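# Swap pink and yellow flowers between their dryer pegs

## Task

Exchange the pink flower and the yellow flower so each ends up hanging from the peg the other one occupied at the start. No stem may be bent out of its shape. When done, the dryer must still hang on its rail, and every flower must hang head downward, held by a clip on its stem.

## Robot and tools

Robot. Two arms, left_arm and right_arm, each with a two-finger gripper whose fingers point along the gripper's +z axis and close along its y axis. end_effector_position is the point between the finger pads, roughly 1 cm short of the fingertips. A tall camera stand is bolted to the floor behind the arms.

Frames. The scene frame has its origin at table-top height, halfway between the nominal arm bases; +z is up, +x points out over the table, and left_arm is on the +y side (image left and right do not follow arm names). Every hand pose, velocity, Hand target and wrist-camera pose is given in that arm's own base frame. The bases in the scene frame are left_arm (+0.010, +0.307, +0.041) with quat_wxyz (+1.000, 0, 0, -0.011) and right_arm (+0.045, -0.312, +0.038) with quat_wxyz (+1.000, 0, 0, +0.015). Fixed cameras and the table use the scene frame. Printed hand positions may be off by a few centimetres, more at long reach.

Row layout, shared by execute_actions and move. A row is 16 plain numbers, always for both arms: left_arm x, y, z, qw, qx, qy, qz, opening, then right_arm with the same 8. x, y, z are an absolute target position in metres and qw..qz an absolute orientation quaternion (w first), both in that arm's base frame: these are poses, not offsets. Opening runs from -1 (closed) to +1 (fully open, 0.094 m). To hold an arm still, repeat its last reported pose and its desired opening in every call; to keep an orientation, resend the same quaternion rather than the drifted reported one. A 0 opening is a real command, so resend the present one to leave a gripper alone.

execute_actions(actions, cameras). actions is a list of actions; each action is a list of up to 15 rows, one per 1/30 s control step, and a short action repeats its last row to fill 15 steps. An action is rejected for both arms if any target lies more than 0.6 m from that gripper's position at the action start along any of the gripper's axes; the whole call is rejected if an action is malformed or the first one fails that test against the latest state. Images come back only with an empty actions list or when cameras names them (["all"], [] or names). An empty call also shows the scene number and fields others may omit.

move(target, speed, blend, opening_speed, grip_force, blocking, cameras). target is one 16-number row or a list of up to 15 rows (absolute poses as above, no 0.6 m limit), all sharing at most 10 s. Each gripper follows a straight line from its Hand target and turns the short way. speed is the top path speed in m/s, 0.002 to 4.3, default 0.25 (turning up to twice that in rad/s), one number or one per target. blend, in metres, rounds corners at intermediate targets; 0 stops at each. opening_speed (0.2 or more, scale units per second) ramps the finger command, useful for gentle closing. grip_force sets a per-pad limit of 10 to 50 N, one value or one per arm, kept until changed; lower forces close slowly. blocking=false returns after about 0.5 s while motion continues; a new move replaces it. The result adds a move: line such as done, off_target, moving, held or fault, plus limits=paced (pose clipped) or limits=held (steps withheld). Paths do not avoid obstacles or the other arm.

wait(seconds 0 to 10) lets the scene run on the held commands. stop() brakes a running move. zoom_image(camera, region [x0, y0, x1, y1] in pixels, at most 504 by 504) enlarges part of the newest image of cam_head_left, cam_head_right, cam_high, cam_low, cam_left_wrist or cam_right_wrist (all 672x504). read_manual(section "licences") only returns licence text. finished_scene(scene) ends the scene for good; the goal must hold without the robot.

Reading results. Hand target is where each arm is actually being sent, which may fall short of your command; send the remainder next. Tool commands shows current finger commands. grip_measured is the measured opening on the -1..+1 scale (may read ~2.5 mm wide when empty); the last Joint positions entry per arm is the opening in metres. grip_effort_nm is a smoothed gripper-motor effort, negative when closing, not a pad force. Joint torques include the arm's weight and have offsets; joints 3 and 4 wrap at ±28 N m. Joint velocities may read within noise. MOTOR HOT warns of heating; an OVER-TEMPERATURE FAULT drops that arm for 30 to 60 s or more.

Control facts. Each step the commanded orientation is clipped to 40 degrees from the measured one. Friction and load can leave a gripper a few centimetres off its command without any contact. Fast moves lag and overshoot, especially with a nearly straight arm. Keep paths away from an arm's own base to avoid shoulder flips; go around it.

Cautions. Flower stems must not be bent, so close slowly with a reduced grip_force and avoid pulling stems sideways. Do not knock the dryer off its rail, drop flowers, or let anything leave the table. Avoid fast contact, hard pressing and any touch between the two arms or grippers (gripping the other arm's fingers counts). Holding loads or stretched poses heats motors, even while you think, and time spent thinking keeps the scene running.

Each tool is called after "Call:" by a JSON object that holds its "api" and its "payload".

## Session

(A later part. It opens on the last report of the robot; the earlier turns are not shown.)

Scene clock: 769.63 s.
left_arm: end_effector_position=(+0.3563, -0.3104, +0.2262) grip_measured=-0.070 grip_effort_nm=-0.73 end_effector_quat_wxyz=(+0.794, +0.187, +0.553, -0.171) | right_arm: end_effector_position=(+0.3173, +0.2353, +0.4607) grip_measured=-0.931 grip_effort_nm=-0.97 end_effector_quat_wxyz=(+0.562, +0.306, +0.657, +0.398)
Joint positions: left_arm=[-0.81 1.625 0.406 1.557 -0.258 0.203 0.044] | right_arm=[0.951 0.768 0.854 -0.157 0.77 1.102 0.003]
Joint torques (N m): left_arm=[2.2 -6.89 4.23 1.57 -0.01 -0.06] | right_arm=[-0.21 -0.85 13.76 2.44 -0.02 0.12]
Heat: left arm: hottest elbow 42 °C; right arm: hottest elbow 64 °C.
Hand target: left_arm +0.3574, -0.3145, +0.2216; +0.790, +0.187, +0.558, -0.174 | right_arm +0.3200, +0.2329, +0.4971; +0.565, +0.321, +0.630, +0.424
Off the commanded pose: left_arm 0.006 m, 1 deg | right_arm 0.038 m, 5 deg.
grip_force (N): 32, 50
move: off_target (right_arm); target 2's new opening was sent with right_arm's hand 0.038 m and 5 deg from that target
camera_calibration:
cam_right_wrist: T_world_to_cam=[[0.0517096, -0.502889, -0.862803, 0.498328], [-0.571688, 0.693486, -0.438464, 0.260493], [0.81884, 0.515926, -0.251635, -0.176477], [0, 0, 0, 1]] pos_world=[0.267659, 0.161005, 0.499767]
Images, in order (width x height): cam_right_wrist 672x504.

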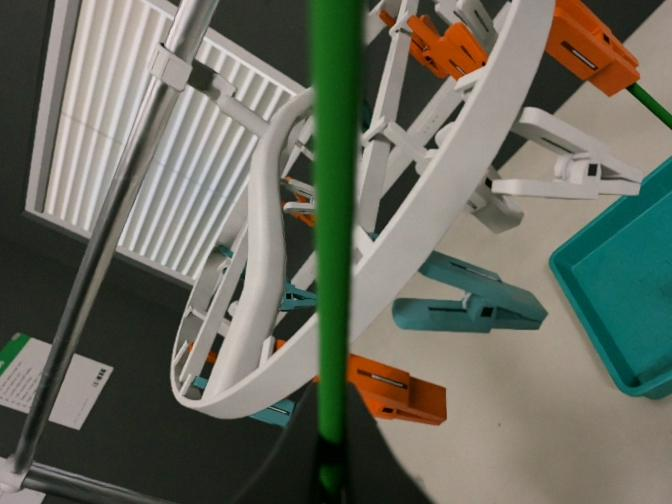

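Call:
{"api": "move", "payload": {"target": [[0.3575, -0.3145, 0.2215, 0.7898, 0.1873, 0.5578, -0.1738, -0.35, 0.3226, 0.24, 0.5056, 0.6035, 0.2084, 0.718, 0.277, -1.0], [0.3575, -0.3145, 0.2215, 0.7898, 0.1873, 0.5578, -0.1738, -0.35, 0.3234, 0.2469, 0.5096, 0.6159, 0.0859, 0.7742, 0.1175, -1.0]], "speed": 0.14, "blend": 0.01, "cameras": ["cam_right_wrist", "cam_left_wrist", "cam_low"]}}

Call:
{"api": "zoom_image", "payload": {"camera": "cam_low", "region": [150, 85, 200, 205]}}

Scene clock: 792.73 s.
left_arm: end_effector_position=(+0.3563, -0.3104, +0.2262) grip_measured=-0.070 grip_effort_nm=-0.73 end_effector_quat_wxyz=(+0.794, +0.187, +0.553, -0.171) | right_arm: end_effector_position=(+0.3247, +0.2459, +0.4680) grip_measured=-0.933 grip_effort_nm=-1.03 end_effector_quat_wxyz=(+0.601, +0.082, +0.788, +0.103)
Joint positions: left_arm=[-0.81 1.625 0.406 1.557 -0.258 0.203 0.044] | right_arm=[0.983 0.9 1.092 -0.603 0.875 0.597 0.003]
Joint torques (N m): left_arm=[2.14 -6.83 4.25 1.57 -0.02 -0.06] | right_arm=[1.03 -3.6 14.58 1.51 0.6 -0.25]
Heat: left arm: hottest elbow 42 °C; right arm: hottest elbow 65 °C.
Hand target: left_arm +0.3574, -0.3145, +0.2216; +0.790, +0.187, +0.558, -0.174 | right_arm +0.3219, +0.2449, +0.5083; +0.616, +0.086, +0.774, +0.118
Off the commanded pose: left_arm 0.006 m, 1 deg | right_arm 0.042 m, 3 deg.
grip_force (N): 32, 50
move: off_target (right_arm)
camera_calibration:
cam_left_wrist: T_world_to_cam=[[-0.468371, -0.875507, -0.118809, -0.0780666], [-0.0376186, 0.154109, -0.987337, 0.322327], [0.88273, -0.457971, -0.105116, -0.34056], [0, 0, 0, 1]] pos_world=[0.276184, -0.273988, 0.273172]
cam_right_wrist: T_world_to_cam=[[0.00248833, -0.966992, -0.254795, 0.355169], [-0.640943, 0.194035, -0.742659, 0.548276], [0.767585, 0.165157, -0.619304, 0.08877], [0, 0, 0, 1]] pos_world=[0.282391, 0.2224, 0.552653]
Images, in order (width x height): cam_low 672x504, cam_left_wrist 672x504, cam_right_wrist 672x504.

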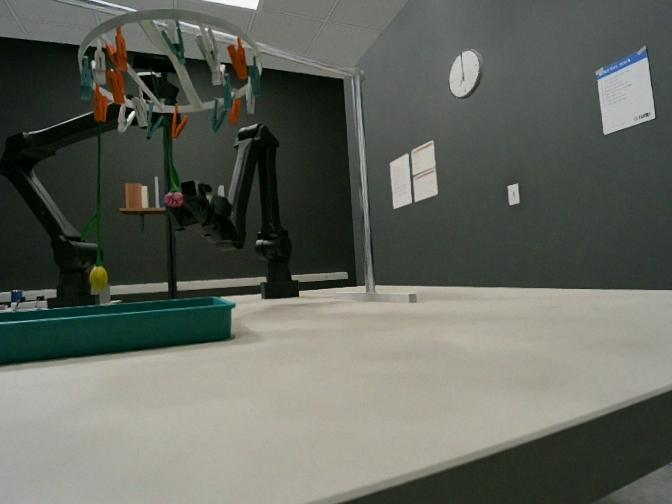

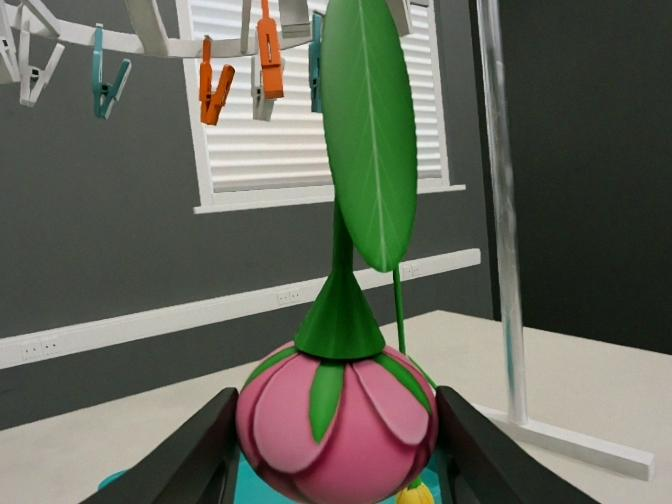

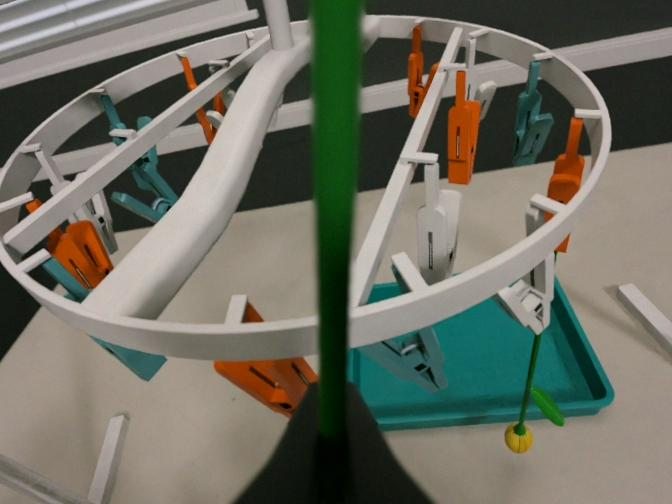

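Scaled by 4.200 from the camera's 672x504 image, which has a finer 960x720 frame.

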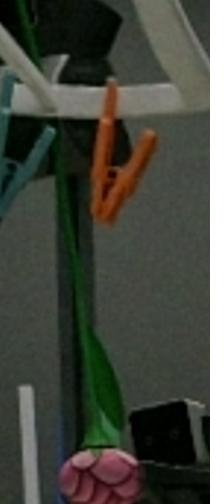

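Call:
{"api": "move", "payload": {"target": [[0.3575, -0.3145, 0.2215, 0.7898, 0.1873, 0.5578, -0.1738, -0.35, 0.3225, 0.246, 0.500, 0.6159, 0.0859, 0.7742, 0.1175, -0.1], [0.3575, -0.3145, 0.2215, 0.7898, 0.1873, 0.5578, -0.1738, -0.35, 0.215, 0.23, 0.470, 0.7044, -0.0617, 0.7044, 0.0617, -0.1]], "speed": 0.2, "opening_speed": 1.0, "cameras": ["cam_right_wrist", "cam_low", "cam_high"]}}

Call:
{"api": "zoom_image", "payload": {"camera": "cam_low", "region": [145, 75, 205, 210]}}

Scene clock: 807.60 s.
left_arm: end_effector_position=(+0.3564, -0.3102, +0.2262) grip_measured=-0.070 grip_effort_nm=-0.73 end_effector_quat_wxyz=(+0.794, +0.185, +0.553, -0.172) | right_arm: end_effector_position=(+0.2177, +0.2299, +0.4713) grip_measured=-0.101 grip_effort_nm=0.07 end_effector_quat_wxyz=(+0.702, -0.057, +0.707, +0.060)
Joint positions: left_arm=[-0.81 1.625 0.406 1.557 -0.259 0.199 0.044] | right_arm=[1.348 0.63 0.801 -0.187 1.181 0.019 0.042]
Joint torques (N m): left_arm=[2.14 -6.83 4.23 1.57 0.03 -0.02] | right_arm=[1.26 0.09 8.23 2.33 0.1 -0.12]
Heat: left arm: hottest elbow 42 °C; right arm: hottest elbow 64 °C.
Hand target: left_arm +0.3574, -0.3145, +0.2216; +0.790, +0.187, +0.558, -0.174 | right_arm +0.2150, +0.2300, +0.4700; +0.704, -0.062, +0.705, +0.062
Off the commanded pose: left_arm 0.006 m, 1 deg | right_arm 0.003 m, 1 deg.
grip_force (N): 32, 50
move: done
camera_calibration:
cam_right_wrist: T_world_to_cam=[[0.171144, -0.985238, 0.00387245, 0.186365], [-0.414016, -0.0754835, -0.907135, 0.57533], [0.894036, 0.153648, -0.420823, 0.0571619], [0, 0, 0, 1]] pos_world=[0.155196, 0.218259, 0.545235]
Images, in order (width x height): cam_high 672x504, cam_low 672x504, cam_right_wrist 672x504.

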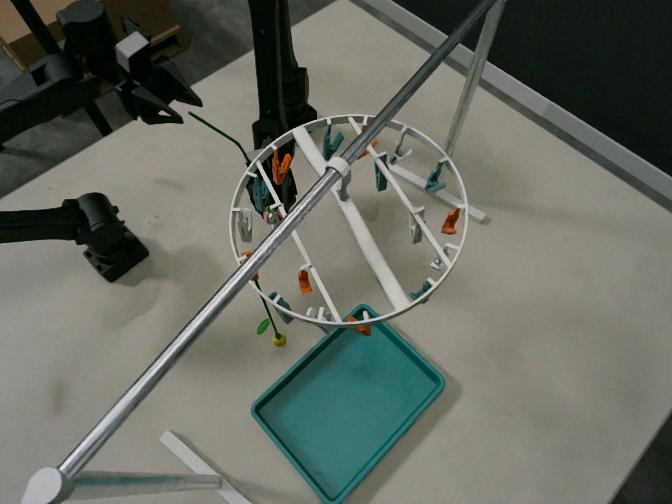

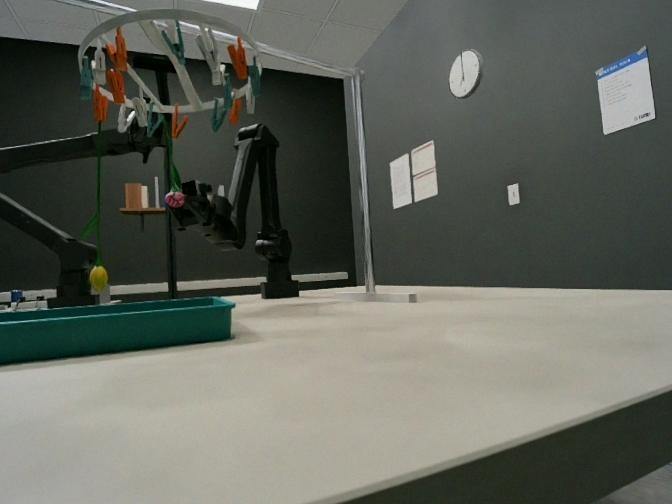

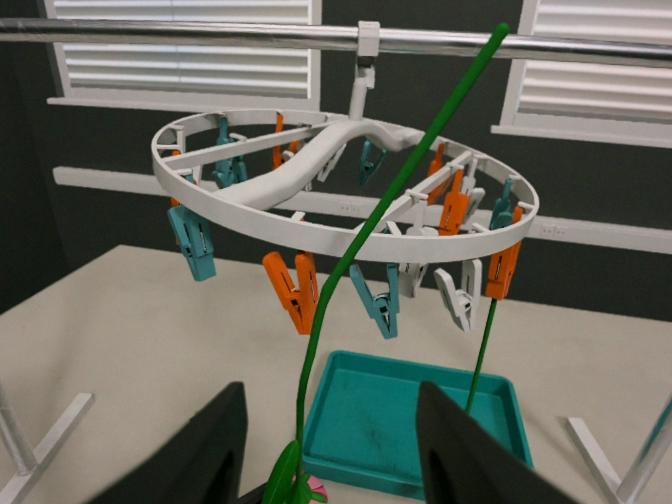

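Scaled by 3.733 from the camera's 672x504 image, which has a finer 960x720 frame.

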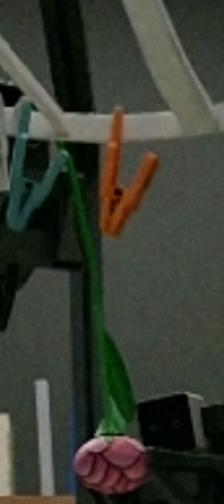

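Call:
{"api": "move", "payload": {"target": [[0.3575, -0.3145, 0.2215, 0.7898, 0.1873, 0.5578, -0.1738, -0.35, 0.255, 0.232, 0.472, 0.6556, 0.147, 0.6916, 0.265, -0.1], [0.3575, -0.3145, 0.2215, 0.7898, 0.1873, 0.5578, -0.1738, -0.35, 0.3235, 0.241, 0.474, 0.6556, 0.147, 0.6916, 0.265, -0.1]], "speed": 0.15, "blend": 0.02, "cameras": ["cam_right_wrist"]}}

Scene clock: 822.57 s.
left_arm: end_effector_position=(+0.3564, -0.3102, +0.2262) grip_measured=-0.070 grip_effort_nm=-0.73 end_effector_quat_wxyz=(+0.794, +0.185, +0.553, -0.172) | right_arm: end_effector_position=(+0.3191, +0.2421, +0.4391) grip_measured=-0.101 grip_effort_nm=0.07 end_effector_quat_wxyz=(+0.647, +0.125, +0.713, +0.240)
Joint positions: left_arm=[-0.81 1.625 0.406 1.557 -0.259 0.199 0.044] | right_arm=[0.96 0.784 0.801 -0.084 0.777 0.576 0.042]
Joint torques (N m): left_arm=[2.14 -6.89 4.23 1.58 0.03 -0.02] | right_arm=[-0.26 -1.73 13.23 2.55 -0.04 0.16]
Heat: left arm: hottest elbow 41 °C; right arm: hottest elbow 63 °C.
Hand target: left_arm +0.3574, -0.3145, +0.2216; +0.790, +0.187, +0.558, -0.174 | right_arm +0.3218, +0.2396, +0.4732; +0.656, +0.147, +0.691, +0.265
Off the commanded pose: left_arm 0.006 m, 1 deg | right_arm 0.035 m, 5 deg.
grip_force (N): 32, 50
move: off_target (right_arm)
camera_calibration:
cam_right_wrist: T_world_to_cam=[[0.138864, -0.856961, -0.496322, 0.379983], [-0.526723, 0.360495, -0.769809, 0.459104], [0.838618, 0.368323, -0.401321, -0.0917045], [0, 0, 0, 1]] pos_world=[0.265959, 0.193903, 0.505213]
Images, in order (width x height): cam_right_wrist 672x504.

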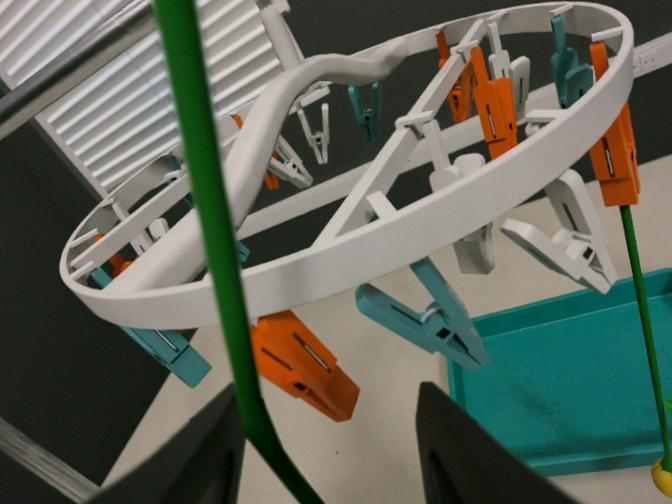

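Call:
{"api": "move", "payload": {"target": [0.3575, -0.3145, 0.2215, 0.7898, 0.1873, 0.5578, -0.1738, -0.35, 0.326, 0.2535, 0.498, 0.6556, 0.147, 0.6916, 0.265, -0.1], "speed": 0.12, "cameras": ["cam_right_wrist"]}}

Scene clock: 832.40 s.
left_arm: end_effector_position=(+0.3564, -0.3102, +0.2262) grip_measured=-0.070 grip_effort_nm=-0.73 end_effector_quat_wxyz=(+0.794, +0.185, +0.553, -0.172) | right_arm: end_effector_position=(+0.3261, +0.2491, +0.4662) grip_measured=-0.101 grip_effort_nm=0.07 end_effector_quat_wxyz=(+0.652, +0.134, +0.705, +0.243)
Joint positions: left_arm=[-0.81 1.625 0.406 1.557 -0.259 0.199 0.044] | right_arm=[0.96 0.821 0.876 -0.099 0.79 0.577 0.042]
Joint torques (N m): left_arm=[2.14 -6.89 4.23 1.57 0.03 -0.02] | right_arm=[1.2 -1.73 13.75 1.48 0.12 0.13]
Heat: left arm: hottest elbow 41 °C; right arm: hottest elbow 65 °C.
Hand target: left_arm +0.3574, -0.3145, +0.2216; +0.790, +0.187, +0.558, -0.174 | right_arm +0.3248, +0.2523, +0.4972; +0.656, +0.147, +0.691, +0.265
Off the commanded pose: left_arm 0.006 m, 1 deg | right_arm 0.032 m, 3 deg.
grip_force (N): 32, 50
move: off_target (right_arm)
camera_calibration:
cam_right_wrist: T_world_to_cam=[[0.134477, -0.84881, -0.51131, 0.404905], [-0.511143, 0.382631, -0.769628, 0.470442], [0.848911, 0.364849, -0.382408, -0.10065], [0, 0, 0, 1]] pos_world=[0.271456, 0.200403, 0.530607]
Images, in order (width x height): cam_right_wrist 672x504.

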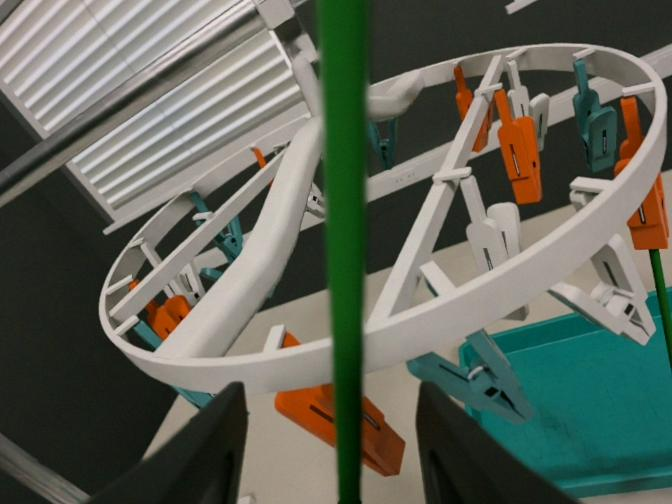

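Call:
{"api": "move", "payload": {"target": [[0.3575, -0.3145, 0.2215, 0.7898, 0.1873, 0.5578, -0.1738, -0.35, 0.326, 0.2535, 0.498, 0.6556, 0.147, 0.6916, 0.265, -1.0], [0.3575, -0.3145, 0.2215, 0.7898, 0.1873, 0.5578, -0.1738, -0.35, 0.3272, 0.262, 0.507, 0.6542, 0.0093, 0.7487, 0.1064, -1.0], [0.3575, -0.3145, 0.2215, 0.7898, 0.1873, 0.5578, -0.1738, -0.35, 0.3275, 0.269, 0.511, 0.6218, -0.1288, 0.7705, -0.0572, -1.0]], "speed": [0.1, 0.16, 0.16], "blend": [0, 0.01, 0], "opening_speed": 1.0, "cameras": ["cam_right_wrist", "cam_left_wrist", "cam_low"]}}

Call:
{"api": "zoom_image", "payload": {"camera": "cam_low", "region": [150, 75, 210, 210]}}

Scene clock: 849.53 s.
left_arm: end_effector_position=(+0.3565, -0.3102, +0.2260) grip_measured=-0.070 grip_effort_nm=-0.73 end_effector_quat_wxyz=(+0.794, +0.185, +0.553, -0.172) | right_arm: end_effector_position=(+0.3290, +0.2670, +0.4648) grip_measured=-0.948 grip_effort_nm=-1.03 end_effector_quat_wxyz=(+0.601, -0.137, +0.784, -0.070)
Joint positions: left_arm=[-0.81 1.626 0.406 1.557 -0.259 0.198 0.044] | right_arm=[1.012 0.96 1.128 -0.614 0.904 0.071 0.002]
Joint torques (N m): left_arm=[2.2 -6.83 4.25 1.58 0.04 0] | right_arm=[1.2 -5.19 14.98 1.51 0.62 -0.26]
Heat: left arm: hottest elbow 41 °C; right arm: hottest elbow 67 °C.
Hand target: left_arm +0.3574, -0.3145, +0.2216; +0.790, +0.187, +0.558, -0.174 | right_arm +0.3258, +0.2666, +0.5092; +0.622, -0.128, +0.770, -0.057
Off the commanded pose: left_arm 0.006 m, 1 deg | right_arm 0.046 m, 3 deg.
grip_force (N): 32, 50
move: off_target (right_arm)
camera_calibration:
cam_left_wrist: T_world_to_cam=[[-0.468842, -0.875928, -0.113744, -0.0789586], [-0.0405665, 0.149991, -0.987855, 0.322014], [0.88235, -0.458533, -0.105856, -0.340497], [0, 0, 0, 1]] pos_world=[0.276481, -0.273591, 0.273078]
cam_right_wrist: T_world_to_cam=[[0.138878, -0.949473, 0.281449, 0.0758475], [-0.61592, -0.305361, -0.726221, 0.661959], [0.775471, -0.0724941, -0.627207, 0.144598], [0, 0, 0, 1]] pos_world=[0.285049, 0.284634, 0.550075]
Images, in order (width x height): cam_low 672x504, cam_left_wrist 672x504, cam_right_wrist 672x504.

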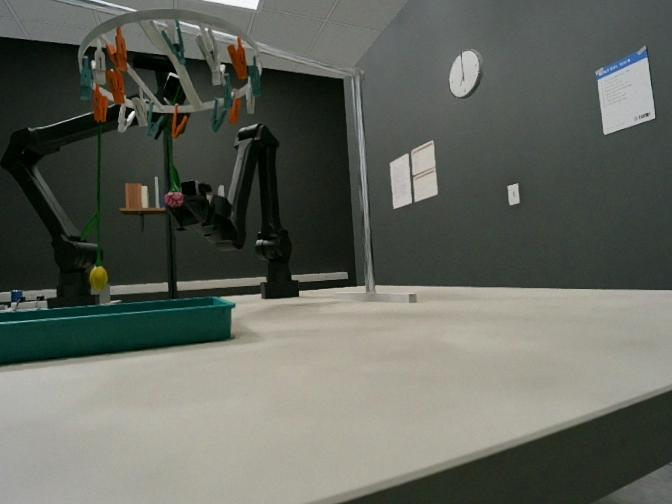

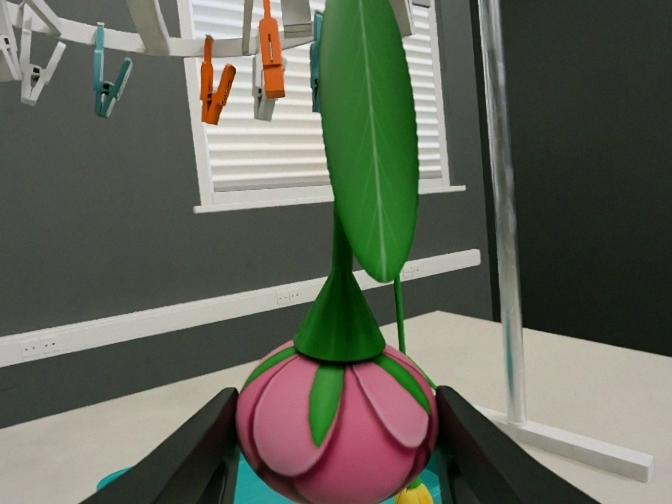

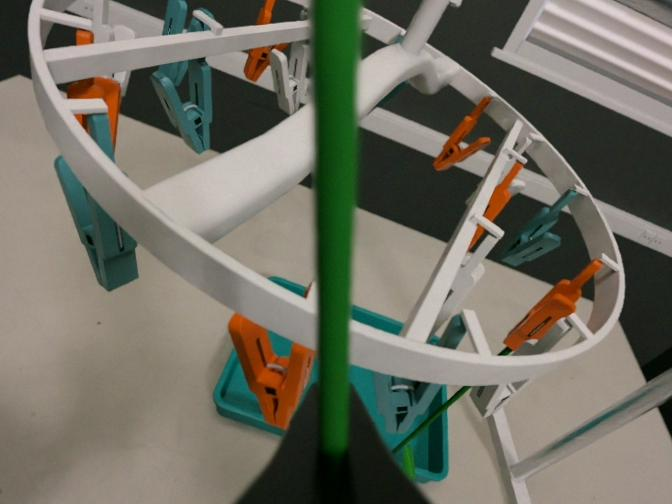

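Scaled by 3.733 from the camera's 672x504 image, which has a finer 960x720 frame.

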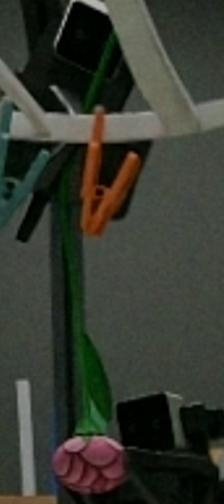

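Call:
{"api": "move", "payload": {"target": [[0.3575, -0.3145, 0.2215, 0.7898, 0.1873, 0.5578, -0.1738, -0.35, 0.3275, 0.269, 0.503, 0.6218, -0.1288, 0.7705, -0.0572, -0.1], [0.3575, -0.3145, 0.2215, 0.7898, 0.1873, 0.5578, -0.1738, -0.35, 0.215, 0.245, 0.470, 0.7044, -0.0617, 0.7044, 0.0617, -0.1]], "speed": 0.2, "opening_speed": 1.0, "cameras": ["cam_right_wrist", "cam_low"]}}

Call:
{"api": "zoom_image", "payload": {"camera": "cam_low", "region": [145, 75, 205, 210]}}

Scene clock: 856.67 s.
left_arm: end_effector_position=(+0.3567, -0.3100, +0.2260) grip_measured=-0.070 grip_effort_nm=-0.73 end_effector_quat_wxyz=(+0.793, +0.183, +0.554, -0.173) | right_arm: end_effector_position=(+0.2176, +0.2438, +0.4722) grip_measured=-0.101 grip_effort_nm=0.08 end_effector_quat_wxyz=(+0.703, -0.056, +0.707, +0.062)
Joint positions: left_arm=[-0.81 1.626 0.406 1.557 -0.261 0.194 0.044] | right_arm=[1.362 0.672 0.816 -0.157 1.195 0.021 0.042]
Joint torques (N m): left_arm=[2.2 -6.83 4.23 1.57 0.09 0.04] | right_arm=[1.49 -0.03 8.24 2.28 0.13 -0.11]
Heat: left arm: hottest elbow 41 °C; right arm: hottest elbow 68 °C.
Hand target: left_arm +0.3574, -0.3145, +0.2216; +0.790, +0.187, +0.558, -0.174 | right_arm +0.2150, +0.2450, +0.4699; +0.704, -0.062, +0.705, +0.062
Off the commanded pose: left_arm 0.006 m, 1 deg | right_arm 0.004 m, 1 deg.
grip_force (N): 32, 50
move: done
camera_calibration:
cam_right_wrist: T_world_to_cam=[[0.171951, -0.985105, 0.000306397, 0.201587], [-0.413558, -0.0724691, -0.907589, 0.576566], [0.894093, 0.155934, -0.419859, 0.0545626], [0, 0, 0, 1]] pos_world=[0.154997, 0.231859, 0.546132]
Images, in order (width x height): cam_low 672x504, cam_right_wrist 672x504.

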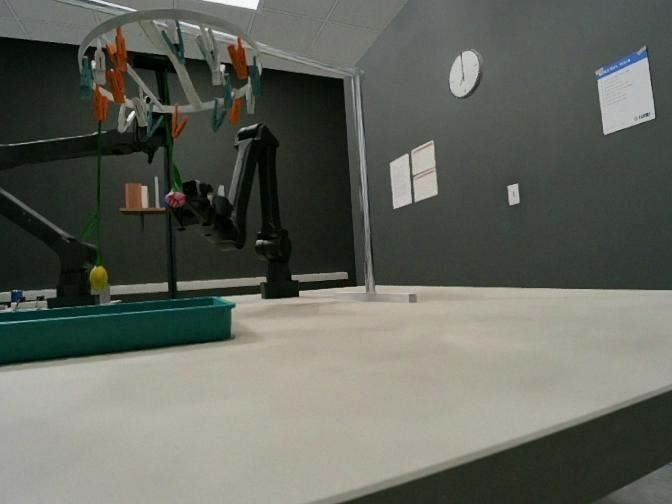

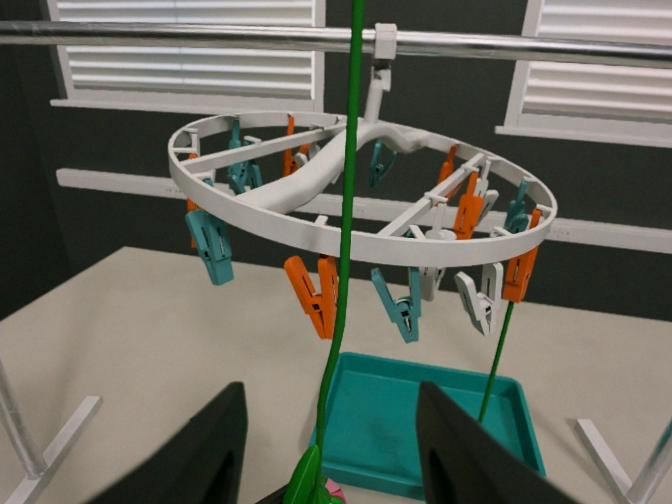

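Scaled by 3.733 from the camera's 672x504 image, which has a finer 960x720 frame.

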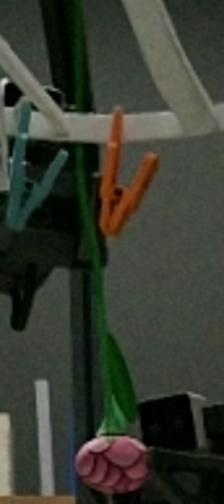

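Call:
{"api": "move", "payload": {"target": [0.3575, -0.3145, 0.2215, 0.7898, 0.1873, 0.5578, -0.1738, -0.35, 0.322, 0.2565, 0.485, 0.7044, -0.0617, 0.7044, 0.0617, -0.1], "speed": 0.15, "cameras": ["cam_right_wrist"]}}

Scene clock: 945.10 s.
left_arm: end_effector_position=(+0.3567, -0.3100, +0.2260) grip_measured=-0.070 grip_effort_nm=-0.73 end_effector_quat_wxyz=(+0.793, +0.183, +0.554, -0.173) | right_arm: end_effector_position=(+0.3163, +0.2559, +0.4481) grip_measured=-0.101 grip_effort_nm=0.07 end_effector_quat_wxyz=(+0.688, -0.079, +0.719, +0.049)
Joint positions: left_arm=[-0.81 1.626 0.406 1.557 -0.261 0.194 0.044] | right_arm=[0.998 0.815 0.839 -0.092 0.816 0.012 0.042]
Joint torques (N m): left_arm=[2.14 -6.89 4.22 1.57 0.09 0.04] | right_arm=[-0.32 -1.61 13.83 2.52 -0.04 -0.08]
Heat: left arm: hottest elbow 41 °C; right arm: hottest elbow 52 °C.
Hand target: left_arm +0.3574, -0.3145, +0.2216; +0.790, +0.187, +0.558, -0.174 | right_arm +0.3200, +0.2548, +0.4840; +0.705, -0.062, +0.704, +0.062
Off the commanded pose: left_arm 0.006 m, 1 deg | right_arm 0.037 m, 4 deg.
grip_force (N): 32, 50
move: off_target (right_arm)
camera_calibration:
cam_right_wrist: T_world_to_cam=[[0.187821, -0.981097, 0.0466082, 0.169694], [-0.442477, -0.126882, -0.887758, 0.610562], [0.876891, 0.146117, -0.457944, -0.0206708], [0, 0, 0, 1]] pos_world=[0.256414, 0.246976, 0.524656]
Images, in order (width x height): cam_right_wrist 672x504.

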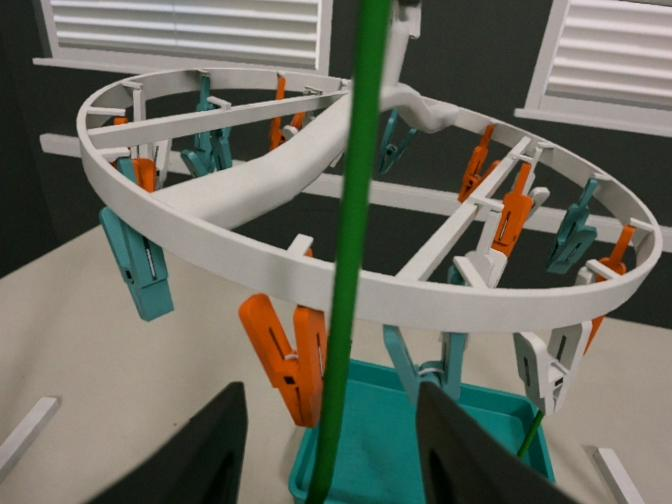

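Call:
{"api": "move", "payload": {"target": [[0.3575, -0.3145, 0.2215, 0.7898, 0.1873, 0.5578, -0.1738, -0.35, 0.322, 0.2565, 0.485, 0.7044, -0.0617, 0.7044, 0.0617, -1.0], [0.3575, -0.3145, 0.2215, 0.7898, 0.1873, 0.5578, -0.1738, 0.4, 0.322, 0.2565, 0.485, 0.7044, -0.0617, 0.7044, 0.0617, -1.0], [0.276, -0.267, 0.188, 0.7898, 0.1873, 0.5578, -0.1738, 0.4, 0.322, 0.2565, 0.485, 0.7044, -0.0617, 0.7044, 0.0617, -1.0]], "speed": 0.2, "opening_speed": 1.2, "grip_force": [32, 45], "cameras": ["cam_right_wrist", "cam_left_wrist", "cam_low"]}}

Call:
{"api": "zoom_image", "payload": {"camera": "cam_low", "region": [145, 75, 215, 225]}}

Scene clock: 955.70 s.
left_arm: end_effector_position=(+0.2805, -0.2661, +0.1820) grip_measured=+0.398 grip_effort_nm=0.06 end_effector_quat_wxyz=(+0.750, +0.209, +0.607, -0.159) | right_arm: end_effector_position=(+0.3163, +0.2564, +0.4482) grip_measured=-0.927 grip_effort_nm=-0.94 end_effector_quat_wxyz=(+0.688, -0.080, +0.719, +0.050)
Joint positions: left_arm=[-0.925 1.525 0.158 1.557 -0.378 0.194 0.066] | right_arm=[0.998 0.816 0.839 -0.091 0.814 0.012 0.003]
Joint torques (N m): left_arm=[1.73 -6.3 2.5 2.39 -0.05 -0.02] | right_arm=[-0.03 -1.79 13.83 2.45 0.05 -0.08]
Heat: left arm: hottest elbow 41 °C; right arm: hottest elbow 53 °C.
Hand target: left_arm +0.2762, -0.2669, +0.1887; +0.754, +0.205, +0.601, -0.168 | right_arm +0.3201, +0.2550, +0.4840; +0.705, -0.062, +0.704, +0.062
Off the commanded pose: left_arm 0.008 m, 8 deg | right_arm 0.037 m, 3 deg.
joint sent to its limit (left arm) — joint 4 (wrist pitch), upper limit. The joint targets are off in orientation, not in position.
grip_force (N): 32, 45
move: off_target (left_arm, right_arm)
camera_calibration:
cam_left_wrist: T_world_to_cam=[[-0.484943, -0.864312, -0.133399, -0.0698183], [-0.157961, 0.236593, -0.958682, 0.319541], [0.860162, -0.443835, -0.251262, -0.221229], [0, 0, 0, 1]] pos_world=[0.20691, -0.234135, 0.241439]
cam_right_wrist: T_world_to_cam=[[0.189971, -0.980716, 0.0459045, 0.169713], [-0.44196, -0.127174, -0.887974, 0.610654], [0.876688, 0.148402, -0.457597, -0.0214127], [0, 0, 0, 1]] pos_world=[0.256416, 0.247278, 0.524656]
Images, in order (width x height): cam_low 672x504, cam_left_wrist 672x504, cam_right_wrist 672x504.

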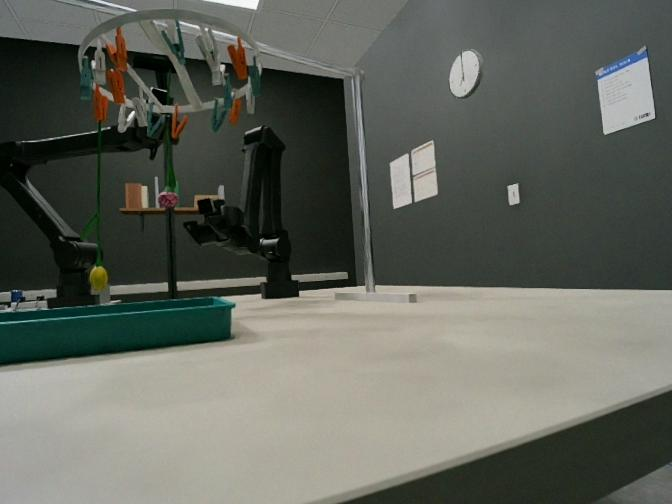

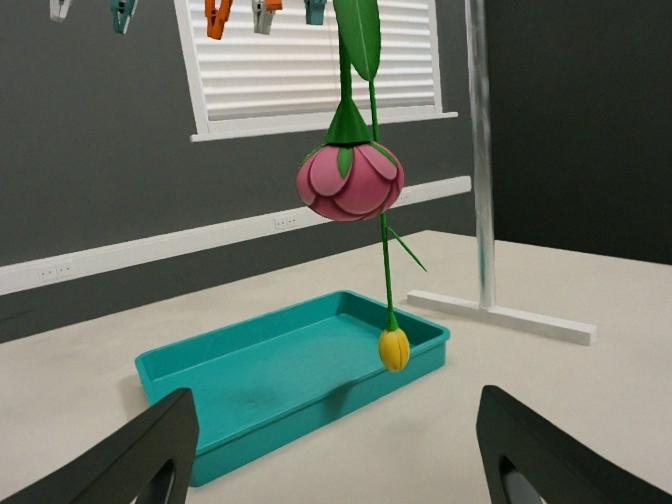

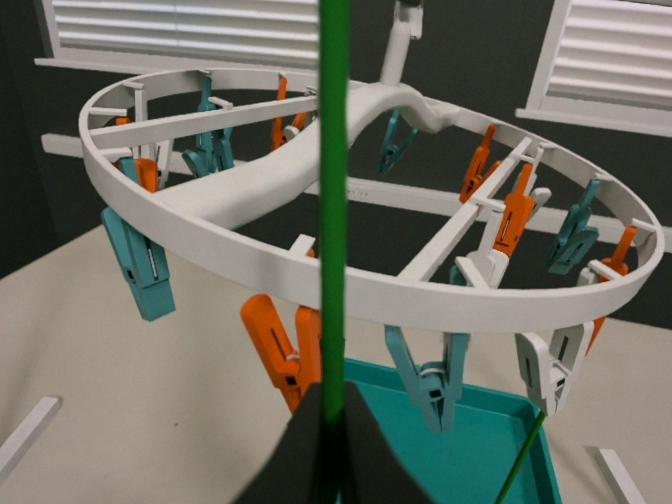

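Scaled by 3.360 from the camera's 672x504 image, which has a finer 960x720 frame.

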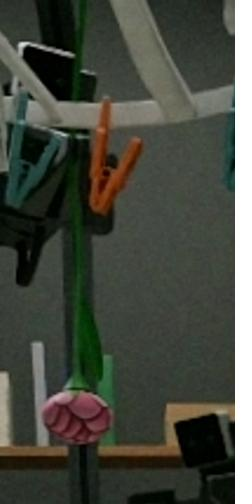

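Call:
{"api": "move", "payload": {"target": [[0.34, -0.12, 0.30, 0.7455, 0.2082, 0.5721, -0.2713, 0.0, 0.33, 0.26, 0.385, 0.3811, -0.0845, 0.92, 0.035, -1.0], [0.38, -0.08, 0.35, 0.7455, 0.2082, 0.5721, -0.2713, 0.0, 0.335, 0.26, 0.30, 0.0174, -0.0915, 0.9957, 0.0016, -1.0]], "speed": 0.25, "blend": [0.03, 0], "cameras": ["cam_right_wrist", "cam_low", "cam_head_left", "cam_left_wrist"]}}

Call:
{"api": "zoom_image", "payload": {"camera": "cam_low", "region": [100, 120, 260, 300]}}

Scene clock: 968.50 s.
left_arm: end_effector_position=(+0.3672, -0.0848, +0.3270) grip_measured=+0.002 grip_effort_nm=-0.12 end_effector_quat_wxyz=(+0.736, +0.207, +0.582, -0.276) | right_arm: end_effector_position=(+0.3237, +0.2561, +0.2825) grip_measured=-0.927 grip_effort_nm=-0.94 end_effector_quat_wxyz=(+0.004, -0.089, +0.996, -0.009)
Joint positions: left_arm=[0.103 0.939 0.343 0.933 0.774 -0.256 0.047] | right_arm=[0.679 1.42 1.46 -1.615 0.019 0.5 0.003]
Joint torques (N m): left_arm=[3.37 -1.79 11.34 1.32 0.01 -0.06] | right_arm=[-0.26 -11.28 11.89 -0.09 -0.06 -0.11]
Heat: left arm: hottest elbow 41 °C; right arm: hottest elbow 55 °C.
Hand target: left_arm +0.3785, -0.0798, +0.3496; +0.745, +0.208, +0.572, -0.271 | right_arm +0.3344, +0.2595, +0.2998; +0.018, -0.091, +0.996, +0.002
Off the commanded pose: left_arm 0.027 m, 2 deg | right_arm 0.021 m, 2 deg.
grip_force (N): 32, 45
move: off_target (left_arm, right_arm)
camera_calibration:
cam_left_wrist: T_world_to_cam=[[-0.640909, -0.767605, 0.00431616, 0.168727], [-0.152463, 0.121783, -0.980777, 0.424896], [0.752324, -0.629247, -0.195083, -0.173514], [0, 0, 0, 1]] pos_world=[0.303458, -0.0314129, 0.382151]
cam_right_wrist: T_world_to_cam=[[0.185994, -0.982463, 0.0131604, 0.186657], [-0.897074, -0.164334, 0.410185, 0.256933], [-0.400829, -0.0880979, -0.911907, 0.498689], [0, 0, 0, 1]] pos_world=[0.395659, 0.26954, 0.346912]
Images, in order (width x height): cam_head_left 672x504, cam_low 672x504, cam_left_wrist 672x504, cam_right_wrist 672x504.

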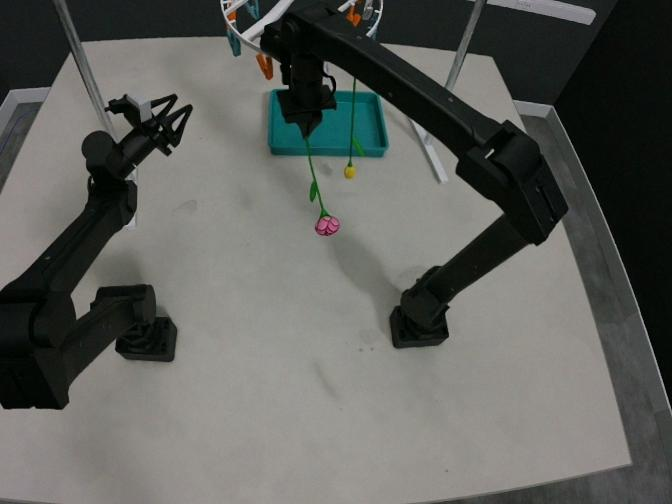

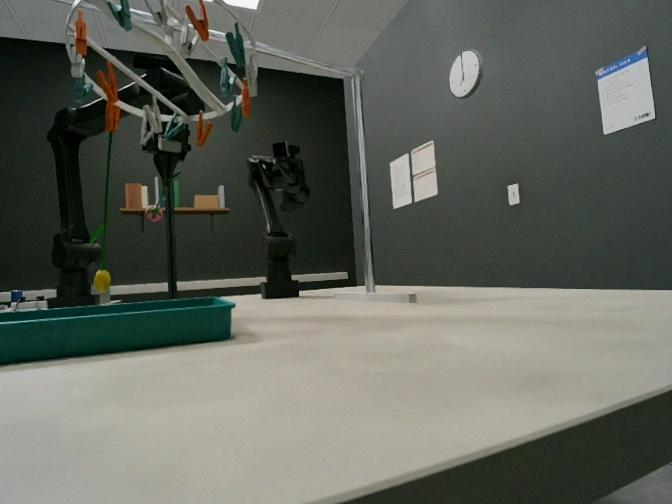

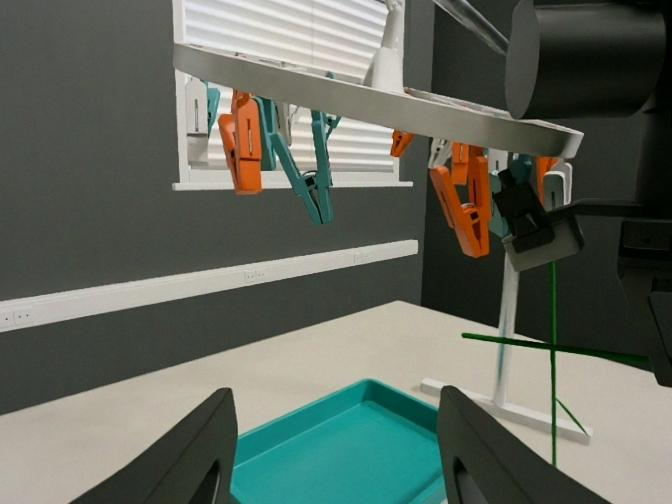

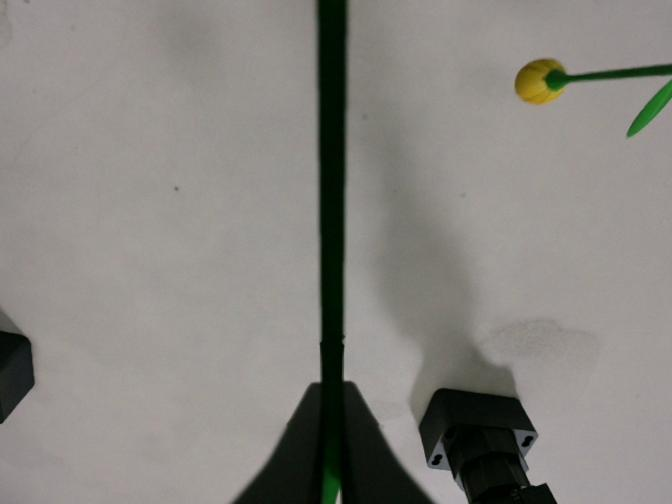

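Scaled by 2.800 from the camera's 672x504 image, which has a finer 960x720 frame.

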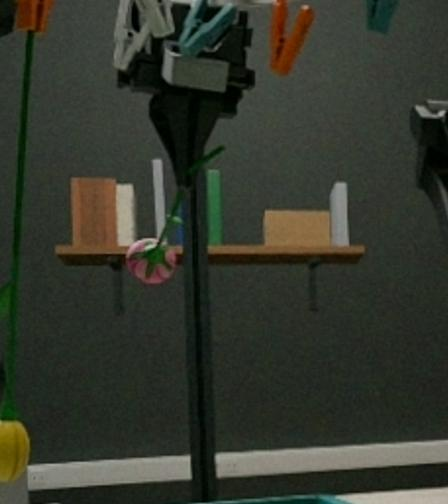

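Call:
{"api": "move", "payload": {"target": [[0.38, -0.08, 0.35, 0.7455, 0.2082, 0.5721, -0.2713, 0.0, 0.275, 0.25, 0.275, 0.0174, -0.0915, 0.9957, 0.0016, -1.0], [0.38, -0.08, 0.35, 0.7455, 0.2082, 0.5721, -0.2713, 0.0, 0.265, 0.248, 0.12, 0.0174, -0.0915, 0.9957, 0.0016, -1.0]], "speed": [0.12, 0.2], "blend": [0.02, 0], "cameras": ["cam_head_left", "cam_low", "cam_high"]}}

Call:
{"api": "zoom_image", "payload": {"camera": "cam_low", "region": [80, 0, 280, 300]}}

Scene clock: 994.03 s.
left_arm: end_effector_position=(+0.3672, -0.0847, +0.3270) grip_measured=+0.002 grip_effort_nm=-0.12 end_effector_quat_wxyz=(+0.736, +0.207, +0.582, -0.276) | right_arm: end_effector_position=(+0.2674, +0.2449, +0.1242) grip_measured=-0.927 grip_effort_nm=-0.94 end_effector_quat_wxyz=(+0.018, -0.094, +0.995, +0.002)
Joint positions: left_arm=[0.104 0.939 0.343 0.933 0.775 -0.257 0.047] | right_arm=[0.752 1.338 0.955 -1.157 0.019 0.563 0.003]
Joint torques (N m): left_arm=[3.37 -1.73 11.36 1.32 -0.01 -0.05] | right_arm=[1.49 -8.7 7.06 0.8 0.04 0.18]
Heat: left arm: hottest elbow 52 °C; right arm: hottest elbow 57 °C.
Hand target: left_arm +0.3785, -0.0798, +0.3496; +0.745, +0.208, +0.572, -0.271 | right_arm +0.2649, +0.2478, +0.1201; +0.017, -0.092, +0.996, +0.002
Off the commanded pose: left_arm 0.027 m, 2 deg | right_arm 0.006 m, 0 deg.
grip_force (N): 32, 45
move: off_target (left_arm)
Images, in order (width x height): cam_head_left 672x504, cam_high 672x504, cam_low 672x504.

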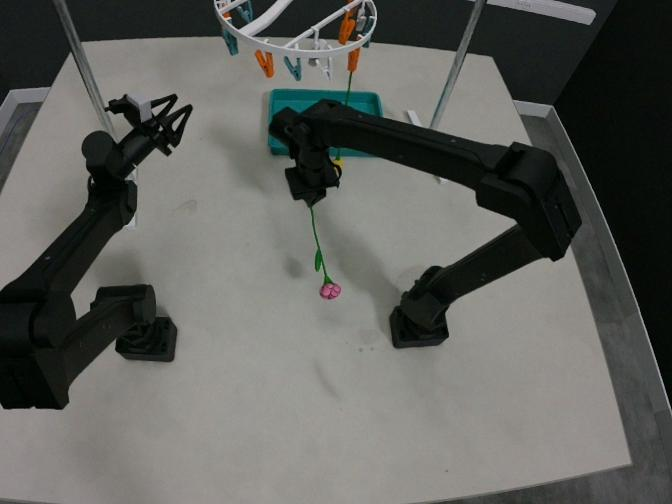

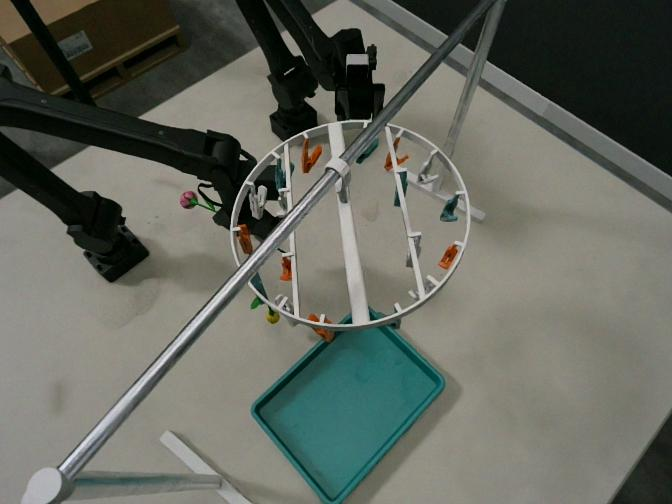

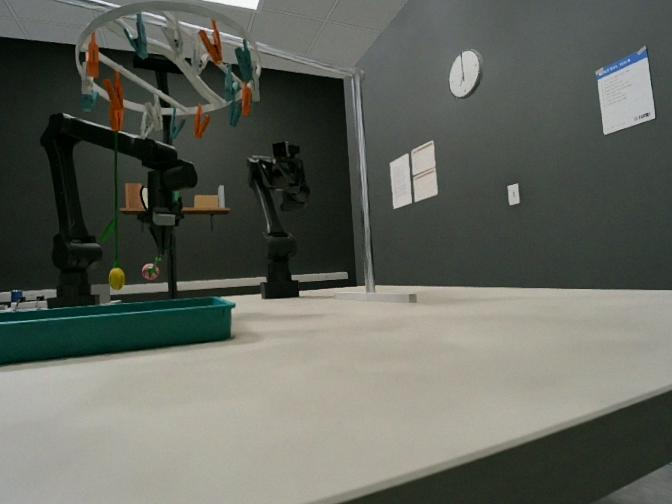

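Scaled by 1.680 from the camera's 672x504 image, which has a finer 960x720 frame.

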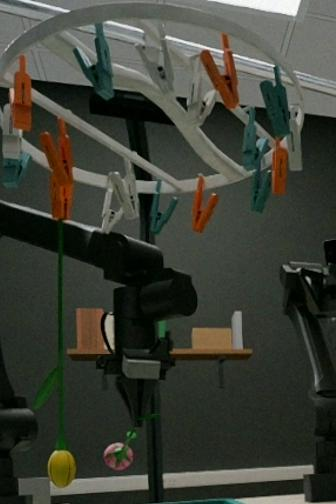

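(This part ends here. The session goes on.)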